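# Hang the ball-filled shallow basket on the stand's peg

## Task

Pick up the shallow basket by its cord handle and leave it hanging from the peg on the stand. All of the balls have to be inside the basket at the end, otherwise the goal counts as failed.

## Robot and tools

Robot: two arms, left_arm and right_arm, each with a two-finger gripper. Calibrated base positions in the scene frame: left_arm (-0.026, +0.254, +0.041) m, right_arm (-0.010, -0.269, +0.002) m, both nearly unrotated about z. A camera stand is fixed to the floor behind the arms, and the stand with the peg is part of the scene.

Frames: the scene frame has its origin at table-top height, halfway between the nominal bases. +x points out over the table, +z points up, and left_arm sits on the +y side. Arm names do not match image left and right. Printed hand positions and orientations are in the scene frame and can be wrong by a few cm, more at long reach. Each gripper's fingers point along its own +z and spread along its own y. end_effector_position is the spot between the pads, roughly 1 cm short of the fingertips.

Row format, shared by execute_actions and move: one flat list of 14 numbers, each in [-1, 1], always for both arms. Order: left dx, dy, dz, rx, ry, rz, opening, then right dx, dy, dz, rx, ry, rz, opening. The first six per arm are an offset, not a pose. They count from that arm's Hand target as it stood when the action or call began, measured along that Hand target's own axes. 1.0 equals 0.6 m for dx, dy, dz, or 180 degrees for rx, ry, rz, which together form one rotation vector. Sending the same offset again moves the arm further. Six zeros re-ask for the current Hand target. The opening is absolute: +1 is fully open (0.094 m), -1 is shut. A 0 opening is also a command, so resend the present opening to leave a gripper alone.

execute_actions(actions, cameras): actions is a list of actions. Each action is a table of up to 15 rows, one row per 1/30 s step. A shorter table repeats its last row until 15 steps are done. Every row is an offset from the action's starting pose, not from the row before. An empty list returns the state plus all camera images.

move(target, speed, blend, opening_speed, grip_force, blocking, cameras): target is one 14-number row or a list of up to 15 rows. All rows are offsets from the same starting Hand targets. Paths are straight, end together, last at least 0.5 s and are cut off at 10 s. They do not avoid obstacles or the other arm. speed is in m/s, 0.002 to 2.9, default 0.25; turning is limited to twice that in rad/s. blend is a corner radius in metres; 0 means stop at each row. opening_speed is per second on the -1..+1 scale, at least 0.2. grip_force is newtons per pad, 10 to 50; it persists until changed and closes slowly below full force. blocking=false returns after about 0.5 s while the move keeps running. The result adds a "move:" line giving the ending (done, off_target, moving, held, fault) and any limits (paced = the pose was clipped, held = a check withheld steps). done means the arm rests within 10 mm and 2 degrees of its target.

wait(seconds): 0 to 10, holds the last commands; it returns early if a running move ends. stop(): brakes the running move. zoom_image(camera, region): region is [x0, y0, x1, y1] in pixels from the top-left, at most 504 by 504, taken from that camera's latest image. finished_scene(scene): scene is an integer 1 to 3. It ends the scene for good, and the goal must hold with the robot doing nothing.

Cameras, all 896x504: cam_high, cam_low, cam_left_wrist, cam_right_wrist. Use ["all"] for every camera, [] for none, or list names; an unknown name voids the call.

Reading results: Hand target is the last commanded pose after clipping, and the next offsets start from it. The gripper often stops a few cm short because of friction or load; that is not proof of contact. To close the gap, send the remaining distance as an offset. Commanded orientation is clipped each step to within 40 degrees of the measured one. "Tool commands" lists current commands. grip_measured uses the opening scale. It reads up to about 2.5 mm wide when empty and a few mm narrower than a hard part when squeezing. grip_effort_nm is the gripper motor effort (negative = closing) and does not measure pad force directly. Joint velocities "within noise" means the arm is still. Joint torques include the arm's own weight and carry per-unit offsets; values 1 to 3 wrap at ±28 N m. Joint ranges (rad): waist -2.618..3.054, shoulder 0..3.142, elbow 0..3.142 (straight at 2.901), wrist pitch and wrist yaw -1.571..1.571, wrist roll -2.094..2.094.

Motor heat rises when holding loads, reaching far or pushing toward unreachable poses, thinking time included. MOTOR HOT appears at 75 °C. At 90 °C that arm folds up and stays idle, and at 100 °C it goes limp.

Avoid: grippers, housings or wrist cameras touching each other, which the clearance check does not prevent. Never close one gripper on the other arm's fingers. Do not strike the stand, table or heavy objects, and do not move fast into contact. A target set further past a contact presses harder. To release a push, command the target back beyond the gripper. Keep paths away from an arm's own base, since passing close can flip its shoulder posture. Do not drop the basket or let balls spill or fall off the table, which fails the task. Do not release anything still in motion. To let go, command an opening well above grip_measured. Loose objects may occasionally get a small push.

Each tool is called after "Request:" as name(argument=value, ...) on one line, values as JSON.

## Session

Request:
execute_actions(actions=[])

Request:
zoom_image(camera="cam_high", region=[460, 260, 640, 390])

Request:
zoom_image(camera="cam_high", region=[340, 240, 500, 400])

Scene clock: 0.00 s.
left_arm: end_effector_position=(+0.3758, +0.2939, +0.1487) grip_measured=+1.000 grip_effort_nm=n/a end_effector_quat_wxyz=(+0.599, -0.092, +0.791, +0.085) | right_arm: end_effector_position=(+0.3854, -0.2773, +0.1237) grip_measured=+1.000 grip_effort_nm=n/a end_effector_quat_wxyz=(+0.620, +0.036, +0.783, -0.031)
Joint positions: left_arm=[-0.019 1.577 0.374 0.922 -0.268 -0.05 0.094] | right_arm=[-0.014 1.502 0.33 0.939 0.129 0.027 0.094]
Joint velocities: within noise
Joint torques (N m): no reading
Motor temperatures (°C): left_arm=[23 30 37 28 26 26 28] | right_arm=[24 26 29 28 23 24 25]
Heat: left arm: 37 °C; right arm: 29 °C.
Hand target: left_arm +0.3752, +0.2943, +0.1464; +0.594, -0.092, +0.794, +0.087 | right_arm +0.3853, -0.2774, +0.1225; +0.617, +0.036, +0.785, -0.032
Tool commands: left_gripper/opening=+1.0 right_gripper/opening=+1.0

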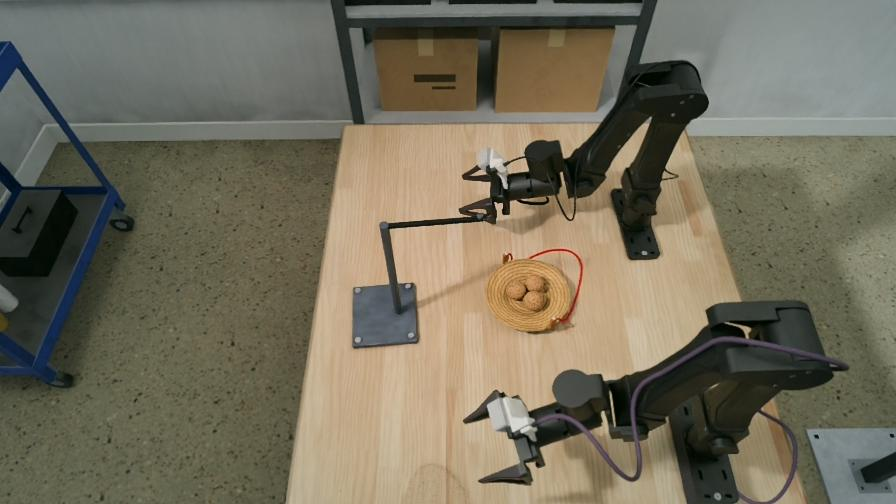

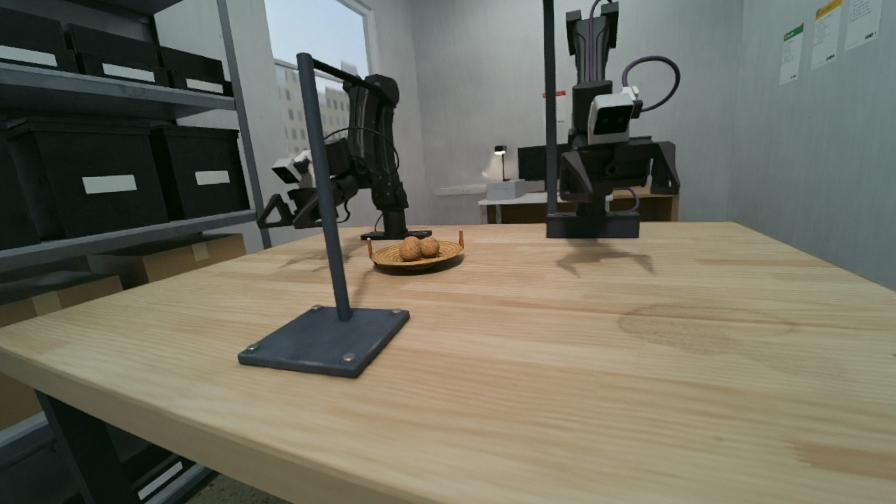

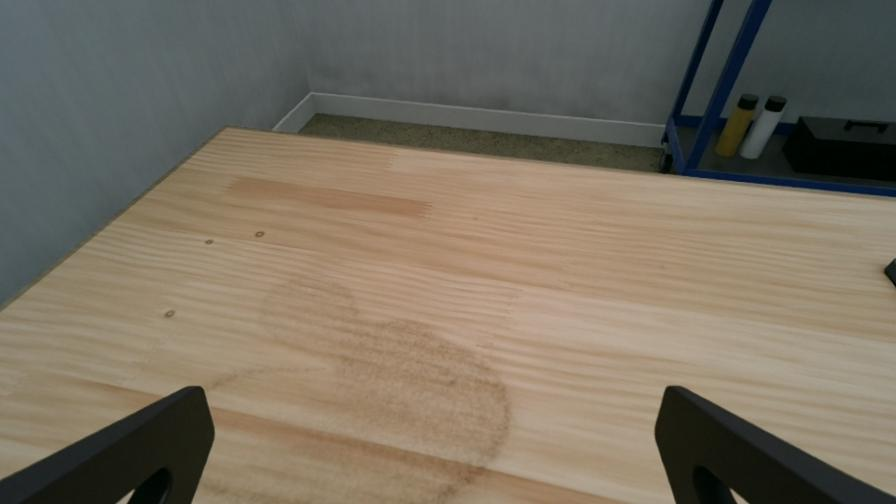

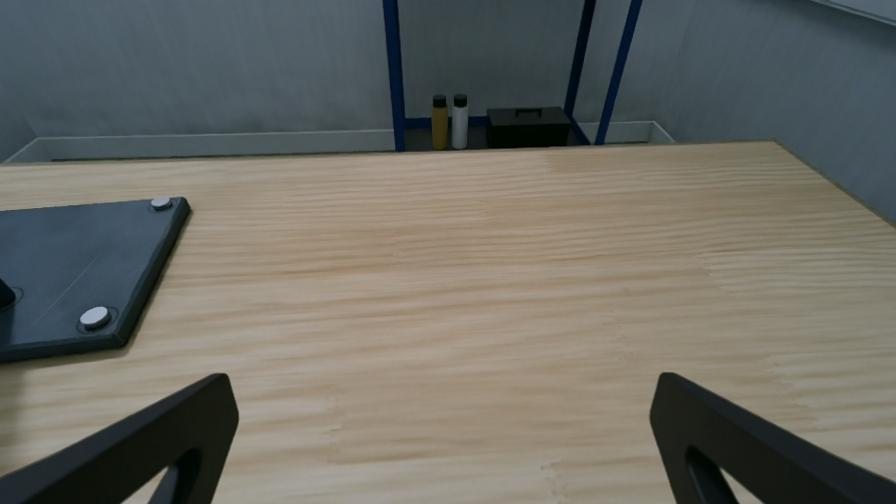

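Scaled by 2.800 from the camera's 896x504 image, which has a finer 1280x720 frame.

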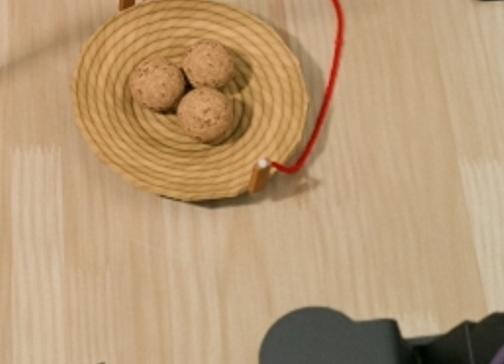

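Scaled by 3.150 from the camera's 896x504 image, which has a finer 1280x720 frame.

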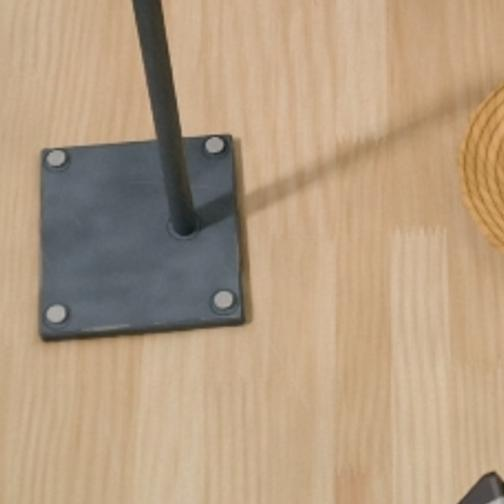

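Request:
zoom_image(camera="cam_high", region=[470, 230, 610, 350])

Request:
zoom_image(camera="cam_high", region=[360, 180, 540, 330])

Request:
zoom_image(camera="cam_low", region=[270, 30, 480, 290])

Scaled by 3.600 from the camera's 896x504 image, which has a finer 1280x720 frame.

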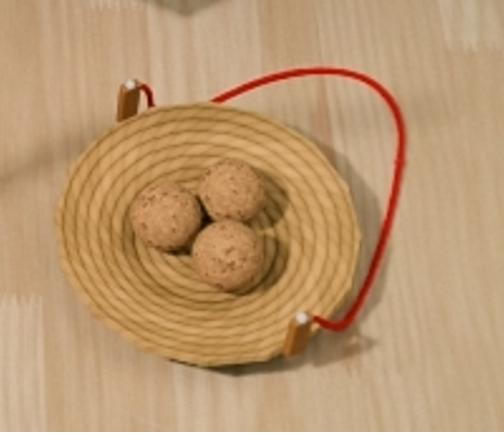

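Scaled by 2.800 from the camera's 896x504 image, which has a finer 1280x720 frame.

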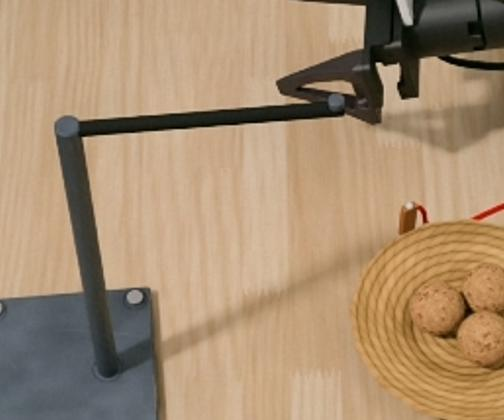

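Scaled by 1.938 from the camera's 896x504 image, which has a finer 1280x720 frame.

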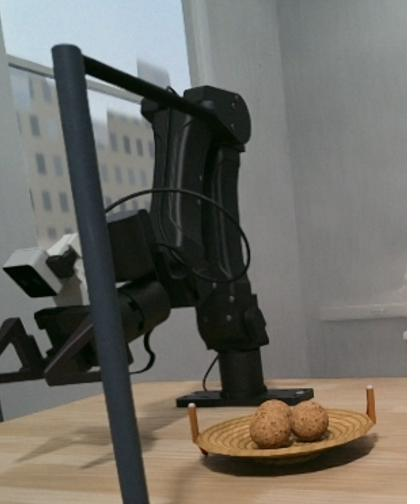

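Request:
move(target=[0,0,0,0,0,0,1,-0.0113,-0.4717,-0.154,0.232,0.0014,0.0562,1], speed=0.25)

Request:
move(target=[[0.0318,-0.3998,-0.4123,0.2974,0.3266,0.3828,0.1,0,0,0,0,0,0,1],[0.2158,-0.663,-0.536,0.2974,0.3266,0.3828,0.1,0,0,0,0,0,0,1]], speed=0.25, blend=[0.05,0], cameras=["all"])

Request:
zoom_image(camera="cam_high", region=[360, 180, 540, 330])

Scene clock: 102.50 s.
left_arm: end_effector_position=(+0.3758, +0.2938, +0.1487) grip_measured=+1.000 grip_effort_nm=-0.03 end_effector_quat_wxyz=(+0.599, -0.092, +0.791, +0.085) | right_arm: end_effector_position=(+0.2675, -0.5474, +0.1540) grip_measured=+1.000 grip_effort_nm=0.02 end_effector_quat_wxyz=(+0.568, +0.323, +0.711, -0.258)
Joint positions: left_arm=[-0.019 1.577 0.374 0.922 -0.268 -0.05 0.094] | right_arm=[-0.788 1.346 0.374 0.748 0.112 0.024 0.094]
Joint torques (N m): left_arm=[0.03 -6.32 5.81 1.93 -0.04 0] | right_arm=[-0.4 -3.74 8.47 1.44 -0.1 -0.08]
Motor temperatures (°C): left_arm=[23 31 38 35 26 26 28] | right_arm=[24 28 31 34 23 24 25]
Heat: left arm: 38 °C; right arm: 34 °C.
Hand target: left_arm +0.3752, +0.2942, +0.1463; +0.595, -0.092, +0.794, +0.087 | right_arm +0.2705, -0.5505, +0.1525; +0.562, +0.321, +0.718, -0.256
Off the commanded pose: left_arm 0.002 m, 1 deg | right_arm 0.005 m, 1 deg.
move: done

Scene clock: 107.80 s.
left_arm: end_effector_position=(+0.1389, -0.1776, +0.1115) grip_measured=+0.103 grip_effort_nm=-0.16 end_effector_quat_wxyz=(+0.016, +0.564, +0.825, -0.009) | right_arm: end_effector_position=(+0.2674, -0.5474, +0.1539) grip_measured=+1.000 grip_effort_nm=0.02 end_effector_quat_wxyz=(+0.568, +0.323, +0.712, -0.258)
Joint positions: left_arm=[-1.208 2.323 2.121 -1.332 -0.004 -0.011 0.052] | right_arm=[-0.788 1.346 0.374 0.748 0.112 0.024 0.094]
Joint torques (N m): left_arm=[0.42 -11.47 8.75 0.05 0.06 -0.07] | right_arm=[-0.39 -3.7 8.51 1.47 -0.1 -0.08]
Heat: left arm: 39 °C; right arm: 34 °C.
Hand target: left_arm +0.1402, -0.1760, +0.1002; +0.001, +0.559, +0.829, +0.000 | right_arm +0.2705, -0.5505, +0.1525; +0.562, +0.321, +0.718, -0.256
Off the commanded pose: left_arm 0.012 m, 2 deg | right_arm 0.005 m, 1 deg.
move: off_target (left_arm)

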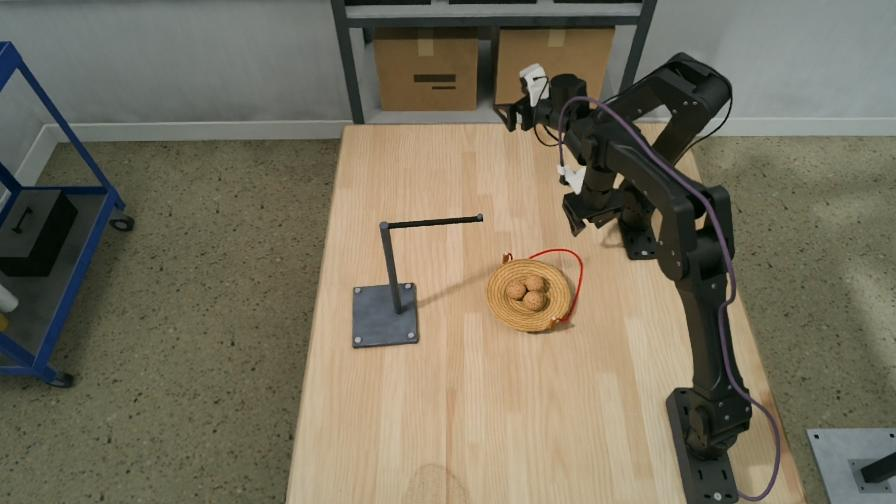

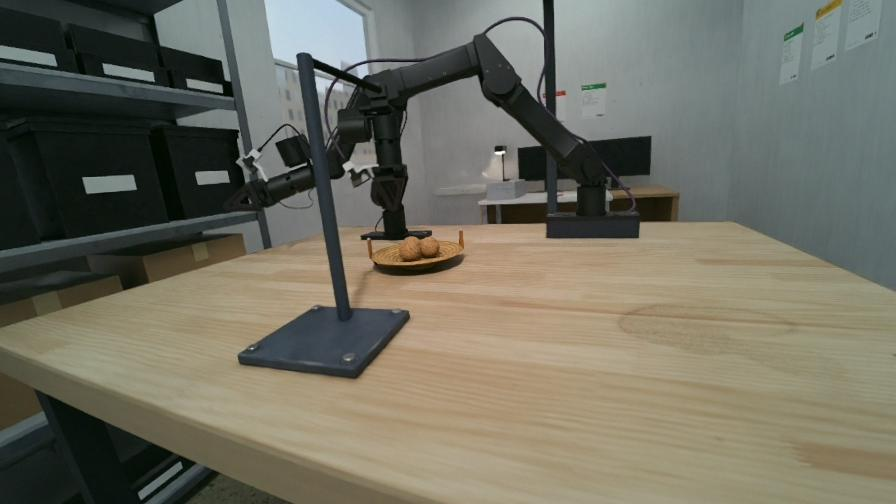

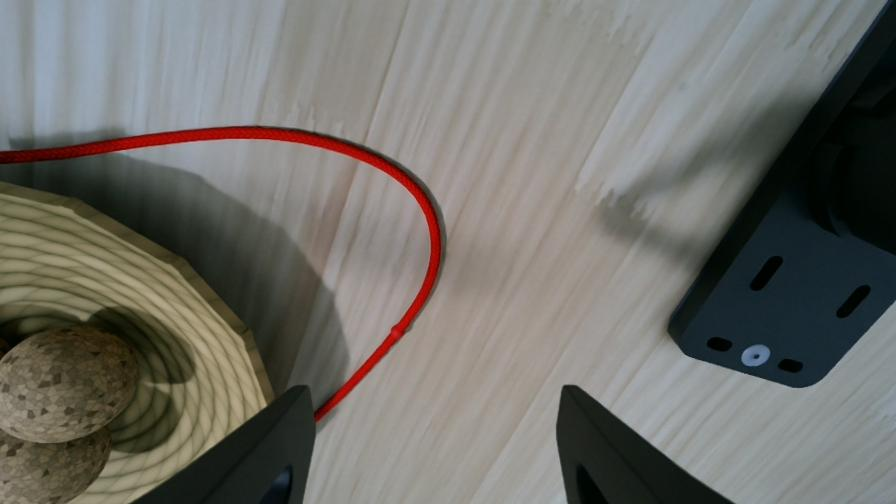

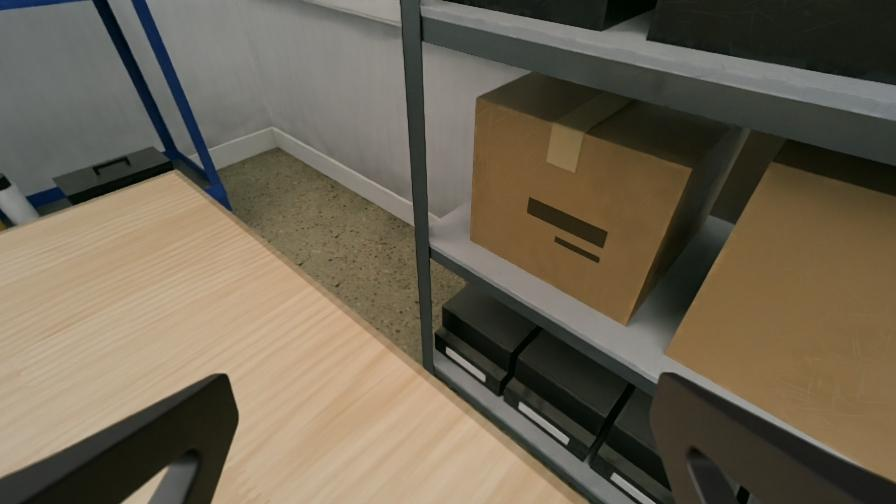

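Scaled by 2.800 from the camera's 896x504 image, which has a finer 1280x720 frame.

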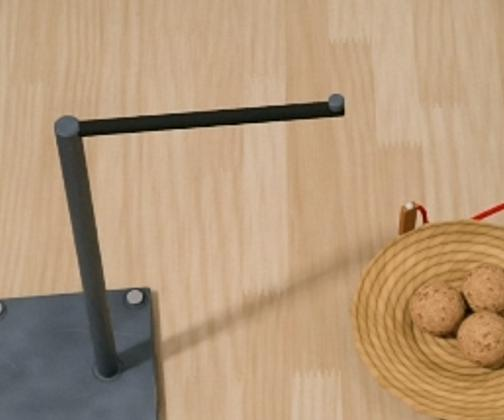

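Request:
move(target=[0.0283,0,0.1,0,0,0,0,0,0,0,0,0,0,1], speed=0.12, cameras=["cam_left_wrist"])

Scene clock: 125.07 s.
left_arm: end_effector_position=(+0.1324, -0.1604, +0.0416) grip_measured=+0.003 grip_effort_nm=-0.17 end_effector_quat_wxyz=(-0.002, +0.564, +0.826, +0.004) | right_arm: end_effector_position=(+0.2674, -0.5474, +0.1539) grip_measured=+1.000 grip_effort_nm=0.02 end_effector_quat_wxyz=(+0.568, +0.323, +0.712, -0.258)
Joint positions: left_arm=[-1.208 2.323 1.842 -1.098 -0.004 -0.012 0.047] | right_arm=[-0.788 1.346 0.374 0.748 0.112 0.024 0.094]
Joint torques (N m): left_arm=[0.38 -15.36 5.23 0.38 0.06 -0.08] | right_arm=[-0.38 -3.74 8.5 1.46 -0.09 -0.08]
Heat: left arm: 41 °C; right arm: 33 °C.
Hand target: left_arm +0.1339, -0.1603, +0.0402; +0.001, +0.559, +0.829, +0.000 | right_arm +0.2705, -0.5505, +0.1525; +0.562, +0.321, +0.718, -0.256
Off the commanded pose: left_arm 0.002 m, 1 deg | right_arm 0.005 m, 1 deg.
move: done
Images, in order (width x height): cam_left_wrist 896x504.

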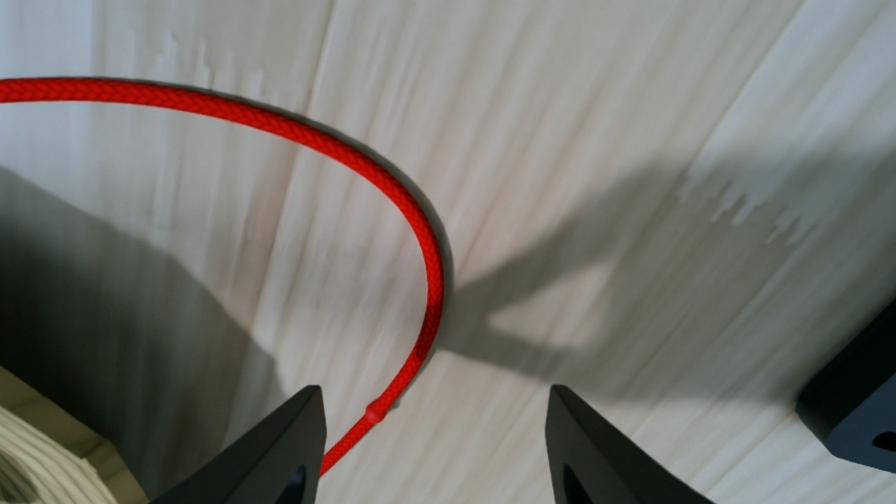

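Request:
move(target=[0,0,0.065,0,0,0,0,0,0,0,0,0,0,1], speed=0.06)

Request:
move(target=[0,0,0.007,0,0,0,0,0,0,0,0,0,0,1], speed=0.03, cameras=["cam_left_wrist"])

Scene clock: 132.20 s.
left_arm: end_effector_position=(+0.1347, -0.1664, +0.0230) grip_measured=+0.003 grip_effort_nm=-0.17 end_effector_quat_wxyz=(+0.017, +0.564, +0.826, -0.010) | right_arm: end_effector_position=(+0.2674, -0.5474, +0.1539) grip_measured=+1.000 grip_effort_nm=0.02 end_effector_quat_wxyz=(+0.568, +0.323, +0.712, -0.258)
Joint positions: left_arm=[-1.208 2.323 1.764 -0.974 -0.004 -0.012 0.047] | right_arm=[-0.788 1.346 0.374 0.748 0.112 0.024 0.094]
Joint torques (N m): left_arm=[0.36 -10.99 5.14 0.49 0.06 -0.07] | right_arm=[-0.4 -3.75 8.51 1.46 -0.1 -0.07]
Heat: left arm: 40 °C; right arm: 33 °C.
Hand target: left_arm +0.1340, -0.1603, +0.0011; +0.001, +0.559, +0.829, +0.000 | right_arm +0.2705, -0.5505, +0.1525; +0.562, +0.321, +0.718, -0.256
Off the commanded pose: left_arm 0.023 m, 2 deg | right_arm 0.005 m, 1 deg.
move: off_target (left_arm)

Scene clock: 132.97 s.
left_arm: end_effector_position=(+0.1351, -0.1675, +0.0216) grip_measured=+0.003 grip_effort_nm=-0.17 end_effector_quat_wxyz=(+0.020, +0.564, +0.826, -0.012) | right_arm: end_effector_position=(+0.2674, -0.5474, +0.1539) grip_measured=+1.000 grip_effort_nm=0.02 end_effector_quat_wxyz=(+0.568, +0.323, +0.712, -0.258)
Joint positions: left_arm=[-1.208 2.323 1.758 -0.961 -0.004 -0.012 0.047] | right_arm=[-0.788 1.346 0.374 0.748 0.112 0.024 0.094]
Joint torques (N m): left_arm=[0.36 -10.48 5.04 0.48 0.06 -0.07] | right_arm=[-0.42 -3.7 8.51 1.46 -0.09 -0.07]
Heat: left arm: 40 °C; right arm: 33 °C.
Hand target: left_arm +0.1340, -0.1602, -0.0030; +0.001, +0.559, +0.829, +0.000 | right_arm +0.2705, -0.5505, +0.1525; +0.562, +0.321, +0.718, -0.256
Off the commanded pose: left_arm 0.026 m, 3 deg | right_arm 0.005 m, 1 deg.
move: off_target (left_arm)
Images, in order (width x height): cam_left_wrist 896x504.

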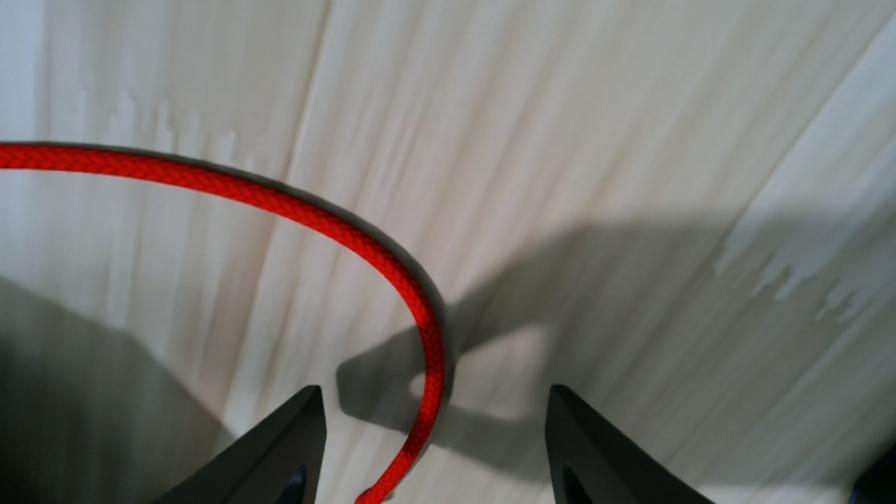

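Request:
move(target=[0.0133,0,0.016,0,0,0,0,0,0,0,0,0,0,1], speed=0.04, cameras=["cam_left_wrist"])

Scene clock: 139.53 s.
left_arm: end_effector_position=(+0.1345, -0.1630, +0.0140) grip_measured=+0.003 grip_effort_nm=-0.15 end_effector_quat_wxyz=(+0.019, +0.563, +0.826, -0.008) | right_arm: end_effector_position=(+0.2674, -0.5474, +0.1539) grip_measured=+1.000 grip_effort_nm=0.02 end_effector_quat_wxyz=(+0.568, +0.323, +0.712, -0.258)
Joint positions: left_arm=[-1.208 2.321 1.724 -0.933 -0.009 -0.014 0.047] | right_arm=[-0.788 1.346 0.374 0.748 0.112 0.024 0.094]
Joint torques (N m): left_arm=[0.35 -11.48 2.52 0.79 0.11 -0.06] | right_arm=[-0.39 -3.7 8.53 1.45 -0.1 -0.07]
Heat: left arm: 40 °C; right arm: 33 °C.
Hand target: left_arm +0.1310, -0.1529, -0.0126; +0.001, +0.559, +0.829, +0.000 | right_arm +0.2705, -0.5505, +0.1525; +0.562, +0.321, +0.718, -0.256
Off the commanded pose: left_arm 0.029 m, 2 deg | right_arm 0.005 m, 1 deg.
move: off_target (left_arm)
Images, in order (width x height): cam_left_wrist 896x504.

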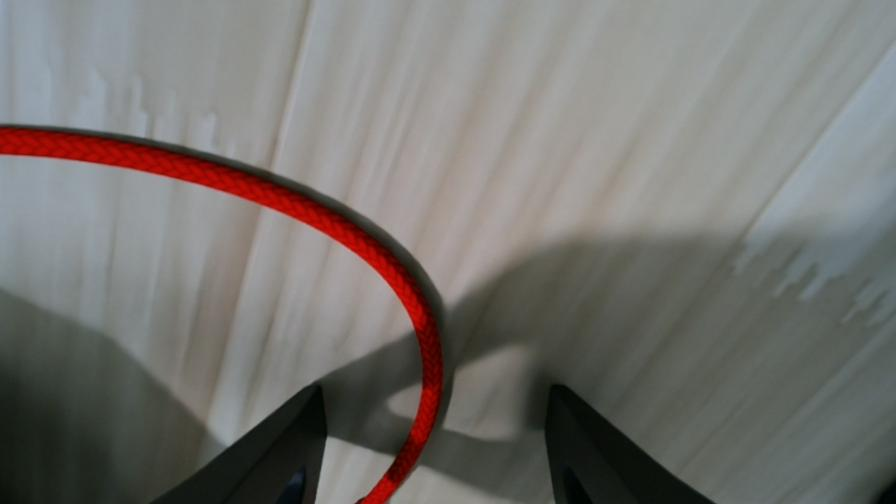

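Request:
move(target=[[0,0,-0.014,0,0,0,-1,0,0,0,0,0,0,1],[0.0387,0.1398,-0.2383,0,0,0,-1,0,0,0,0,0,0,1],[0.0882,0.2712,-0.4467,0,0,0.044,-1,0,0,0,0,0,0,1]], speed=0.1, opening_speed=0.7, blend=[0,0.03,0], cameras=["all"])

Scene clock: 159.80 s.
left_arm: end_effector_position=(+0.2638, -0.0465, +0.2384) grip_measured=-0.968 grip_effort_nm=-1.06 end_effector_quat_wxyz=(+0.082, +0.609, +0.789, -0.013) | right_arm: end_effector_position=(+0.2674, -0.5474, +0.1539) grip_measured=+1.000 grip_effort_nm=0.02 end_effector_quat_wxyz=(+0.568, +0.323, +0.712, -0.258)
Joint positions: left_arm=[-0.803 2.045 2.175 -1.535 0.003 0.511 0.001] | right_arm=[-0.788 1.346 0.374 0.748 0.112 0.024 0.094]
Joint torques (N m): left_arm=[0.17 -15.21 8.27 0.31 0.02 0.07] | right_arm=[-0.36 -3.7 8.53 1.46 -0.09 -0.07]
Motor temperatures (°C): left_arm=[23 37 39 31 26 26 28] | right_arm=[24 27 33 33 23 24 25]
Heat: left arm: 39 °C; right arm: 33 °C.
Hand target: left_arm +0.2617, -0.0426, +0.2556; +0.001, +0.615, +0.789, +0.000 | right_arm +0.2705, -0.5505, +0.1525; +0.562, +0.321, +0.718, -0.256
Off the commanded pose: left_arm 0.018 m, 9 deg | right_arm 0.005 m, 1 deg.
joint sent to its limit (left arm) — joint 4 (wrist pitch), lower limit. The joint targets are off in orientation, not in position.
move: off_target (left_arm)

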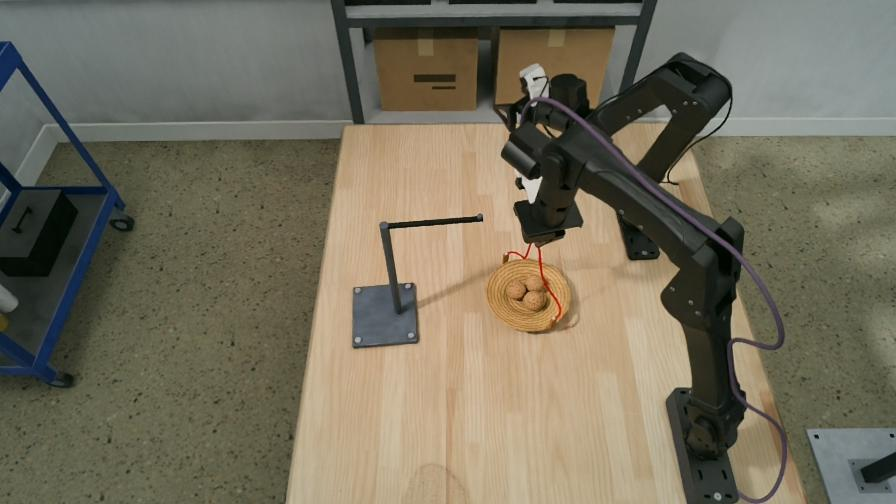

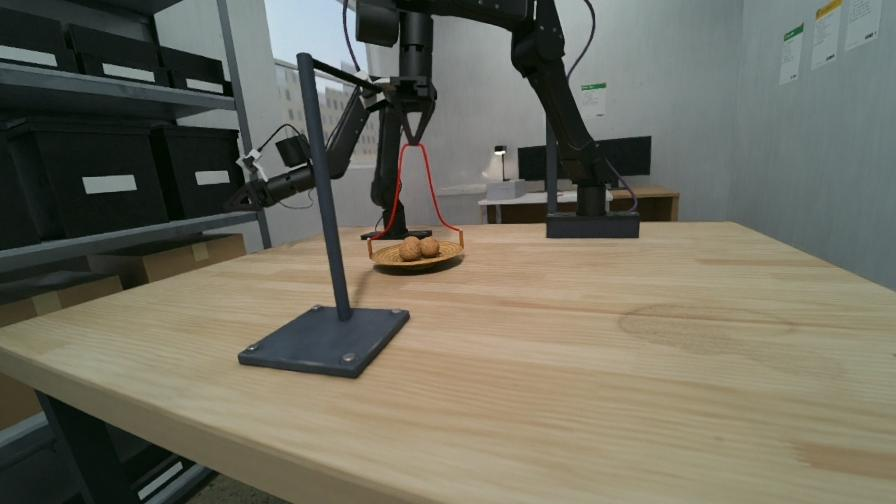

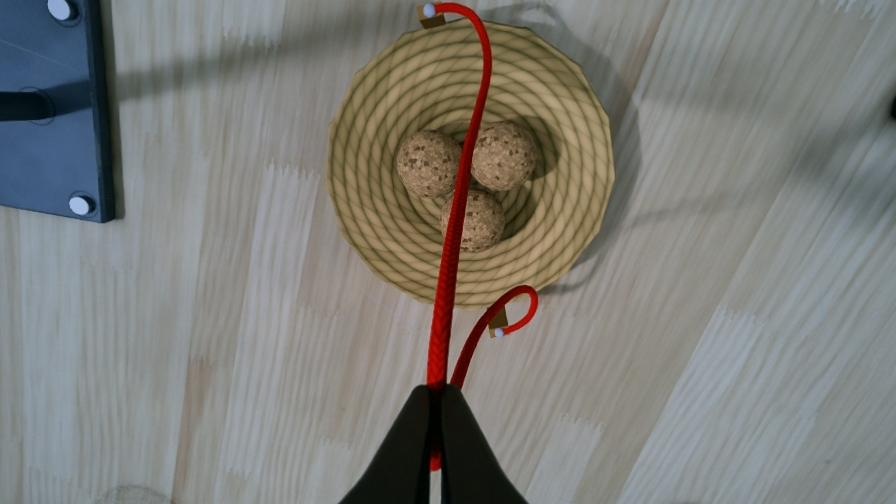

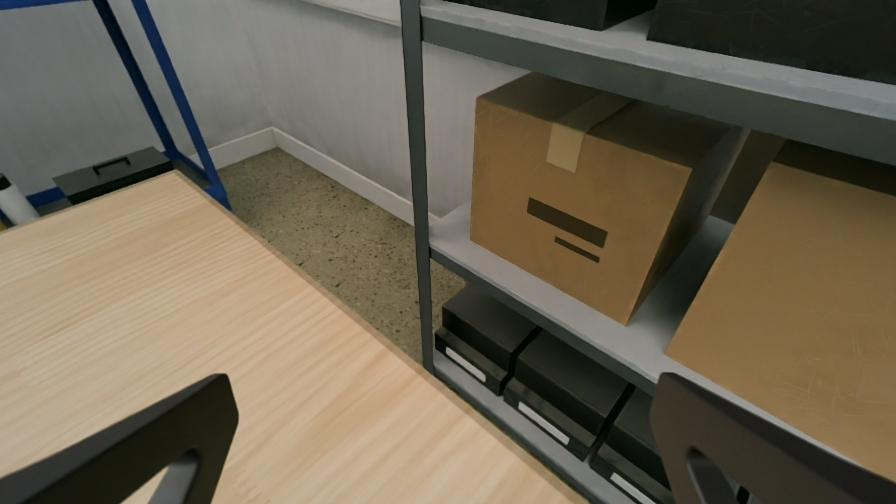

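Request:
move(target=[0.0048,0.0012,-0.15,-0.1662,-0.0117,0.0434,-1,0,0,0,0,0,0,1], speed=0.06, cameras=["cam_high","cam_low","cam_left_wrist"])

Scene clock: 173.70 s.
left_arm: end_effector_position=(+0.2641, -0.0463, +0.3174) grip_measured=-0.969 grip_effort_nm=-1.05 end_effector_quat_wxyz=(+0.205, +0.655, +0.705, +0.180) | right_arm: end_effector_position=(+0.2674, -0.5474, +0.1539) grip_measured=+1.000 grip_effort_nm=0.02 end_effector_quat_wxyz=(+0.568, +0.323, +0.712, -0.258)
Joint positions: left_arm=[-0.991 1.949 2.261 -1.544 -0.447 0.582 0.001] | right_arm=[-0.788 1.346 0.374 0.748 0.112 0.024 0.094]
Joint torques (N m): left_arm=[-0.42 -15.38 8.96 0.74 -0.42 0.06] | right_arm=[-0.4 -3.7 8.5 1.46 -0.09 -0.08]
Heat: left arm: 39 °C; right arm: 33 °C.
Hand target: left_arm +0.2615, -0.0397, +0.3455; +0.173, +0.645, +0.719, +0.192 | right_arm +0.2705, -0.5505, +0.1525; +0.562, +0.321, +0.718, -0.256
Off the commanded pose: left_arm 0.029 m, 4 deg | right_arm 0.005 m, 1 deg.
joint sent to its limit (left arm) — joint 4 (wrist pitch), lower limit. The joint targets are off in orientation, not in position.
move: off_target (left_arm)
Images, in order (width x height): cam_high 896x504, cam_low 896x504, cam_left_wrist 896x504.

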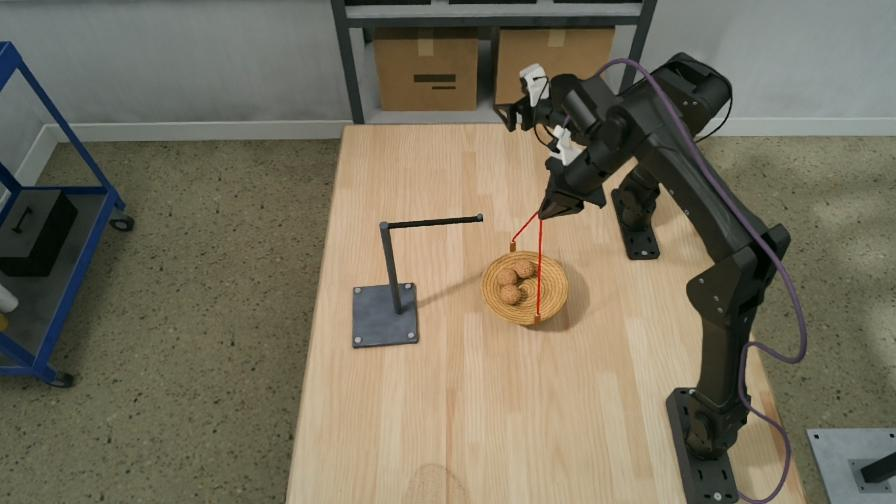

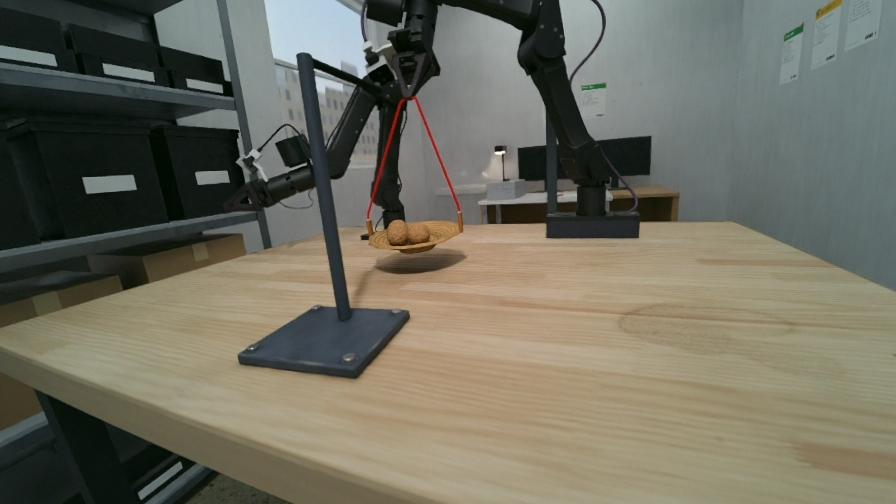

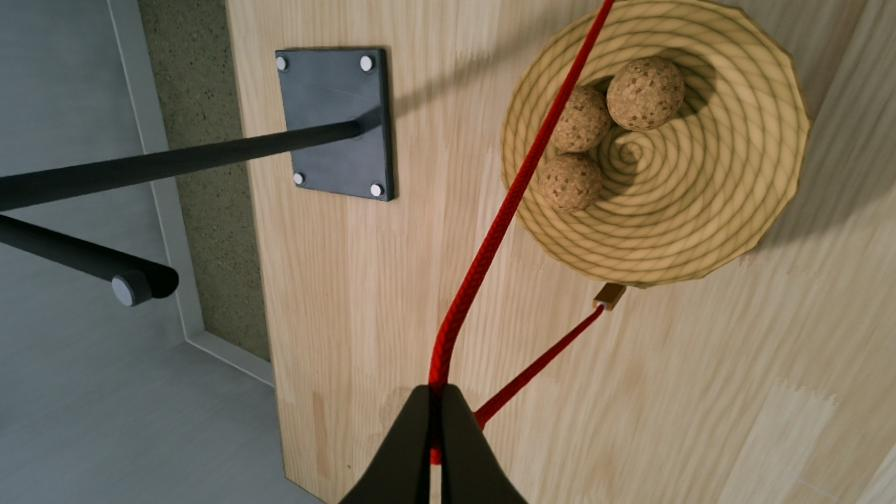

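Request:
zoom_image(camera="cam_left_wrist", region=[80, 240, 220, 340])

Scaled by 3.600 from the camera's 896x504 image, which has a finer 1280x720 frame.

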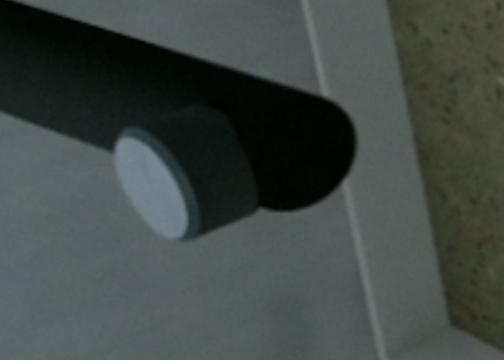

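Request:
move(target=[-0.0067,0.0512,-0.0898,-0.0556,0,0,-1,0,0,0,0,0,0,1], speed=0.05, cameras=["cam_high","cam_low","cam_left_wrist"])

Request:
zoom_image(camera="cam_left_wrist", region=[100, 100, 500, 400])

Scene clock: 200.27 s.
left_arm: end_effector_position=(+0.2648, -0.0529, +0.3825) grip_measured=-0.969 grip_effort_nm=-1.06 end_effector_quat_wxyz=(+0.296, +0.642, +0.666, +0.241) | right_arm: end_effector_position=(+0.2674, -0.5474, +0.1539) grip_measured=+1.000 grip_effort_nm=0.02 end_effector_quat_wxyz=(+0.568, +0.323, +0.712, -0.258)
Joint positions: left_arm=[-1.066 1.937 2.416 -1.546 -0.628 0.632 0.001] | right_arm=[-0.788 1.346 0.374 0.748 0.112 0.024 0.094]
Joint torques (N m): left_arm=[-0.47 -13.91 8.36 1.04 -0.57 0.05] | right_arm=[-0.39 -3.71 8.5 1.45 -0.09 -0.07]
Heat: left arm: 42 °C; right arm: 33 °C.
Hand target: left_arm +0.2616, -0.0436, +0.4075; +0.229, +0.628, +0.699, +0.254 | right_arm +0.2705, -0.5505, +0.1525; +0.562, +0.321, +0.718, -0.256
Off the commanded pose: left_arm 0.027 m, 9 deg | right_arm 0.005 m, 1 deg.
joint sent to its limit (left arm) — joint 4 (wrist pitch), lower limit. The joint targets are off in orientation, not in position.
move: off_target (left_arm)
Images, in order (width x height): cam_high 896x504, cam_low 896x504, cam_left_wrist 896x504.

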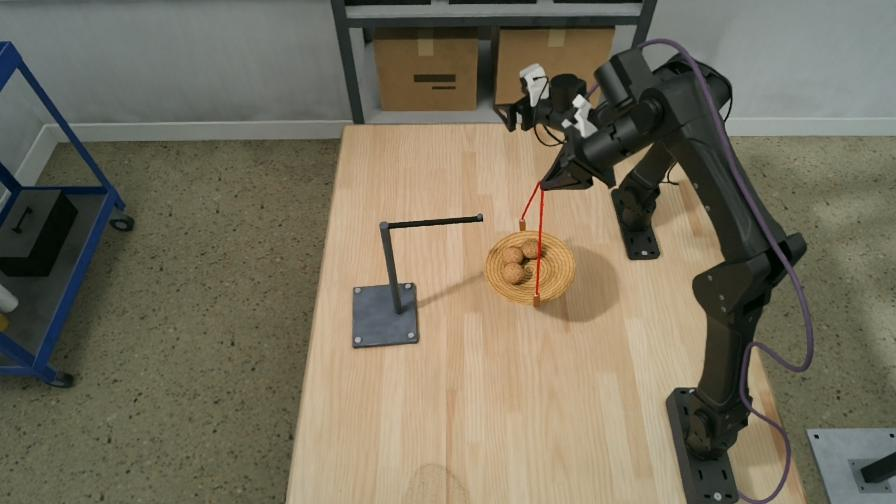

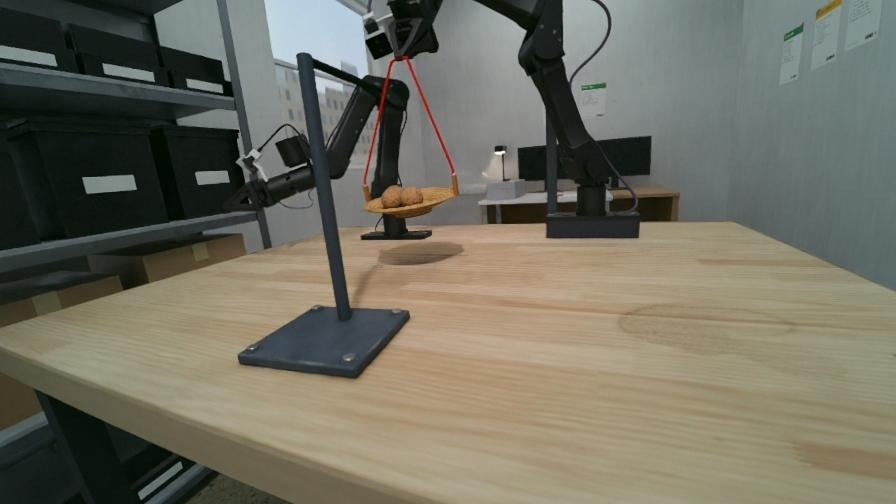

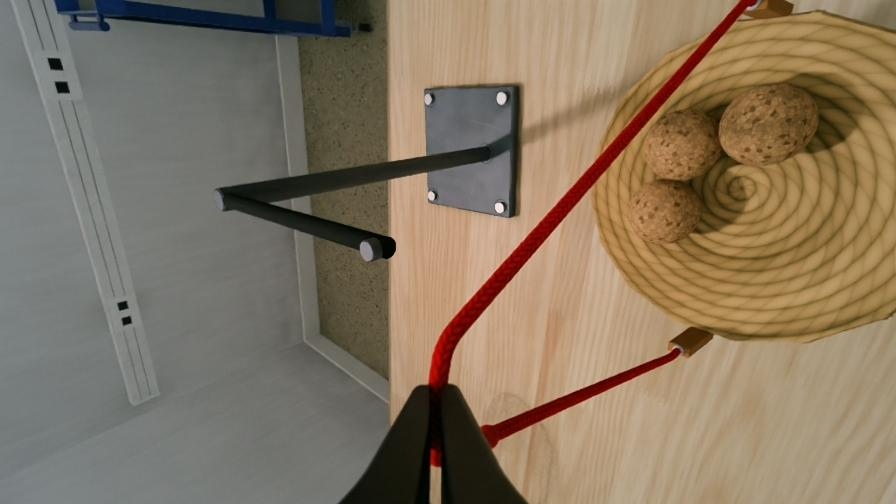

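Scaled by 1.260 from the camera's 896x504 image, which has a finer 1280x720 frame.

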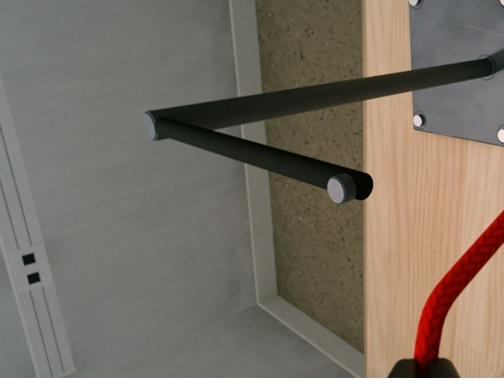

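Request:
move(target=[-0.0147,0.1688,0.18,0,0,0,-1,0,0,0,0,0,0,1], speed=0.045, cameras=["cam_high","cam_low","cam_left_wrist"])

Request:
zoom_image(camera="cam_high", region=[380, 160, 540, 280])

Scene clock: 225.97 s.
left_arm: end_effector_position=(+0.3979, -0.0318, +0.3888) grip_measured=-0.969 grip_effort_nm=-1.05 end_effector_quat_wxyz=(+0.325, +0.626, +0.655, +0.271) | right_arm: end_effector_position=(+0.2674, -0.5474, +0.1539) grip_measured=+1.000 grip_effort_nm=0.02 end_effector_quat_wxyz=(+0.568, +0.323, +0.712, -0.258)
Joint positions: left_arm=[-0.769 2.233 2.838 -1.436 -0.519 0.96 0.001] | right_arm=[-0.788 1.346 0.374 0.748 0.112 0.024 0.094]
Joint torques (N m): left_arm=[0.44 -10.36 8.13 1.91 -0.27 0.03] | right_arm=[-0.4 -3.67 8.51 1.46 -0.1 -0.08]
Heat: left arm: 40 °C; right arm: 33 °C.
Hand target: left_arm +0.4087, -0.0368, +0.3901; +0.229, +0.628, +0.699, +0.254 | right_arm +0.2705, -0.5505, +0.1525; +0.562, +0.321, +0.718, -0.256
Off the commanded pose: left_arm 0.012 m, 12 deg | right_arm 0.005 m, 1 deg.
elbow stopped short (left arm): the move would have taken joint 3 (elbow) straighter than the controller allows.
move: off_target (left_arm)
Images, in order (width x height): cam_high 896x504, cam_low 896x504, cam_left_wrist 896x504.

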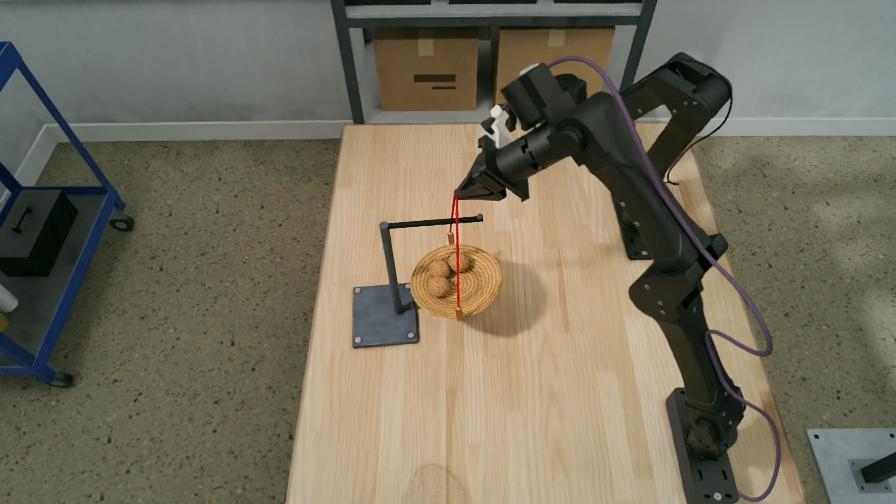

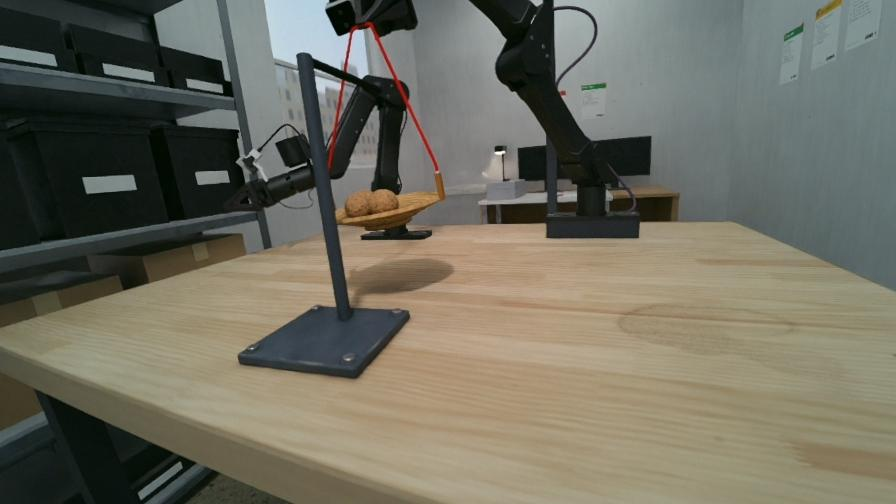

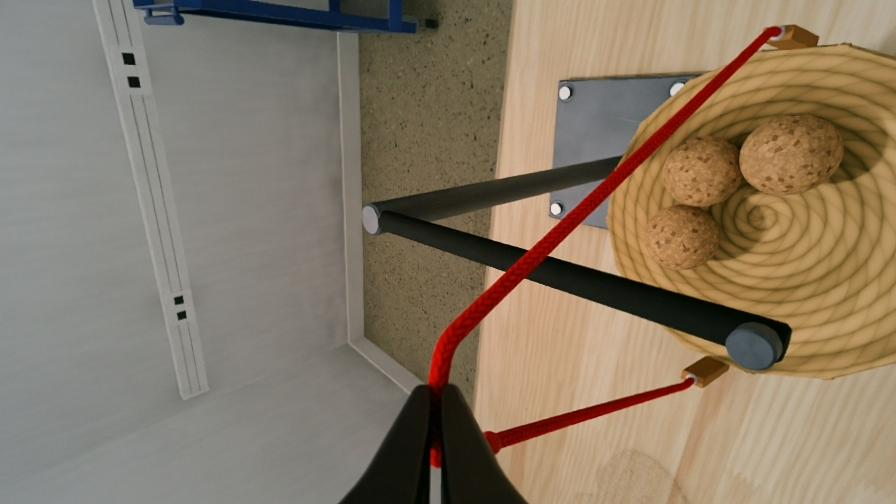

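Scaled by 3.150 from the camera's 896x504 image, which has a finer 1280x720 frame.

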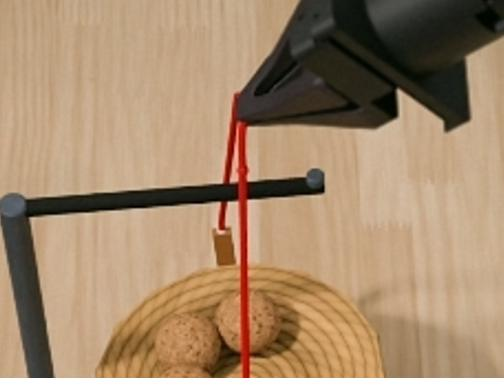

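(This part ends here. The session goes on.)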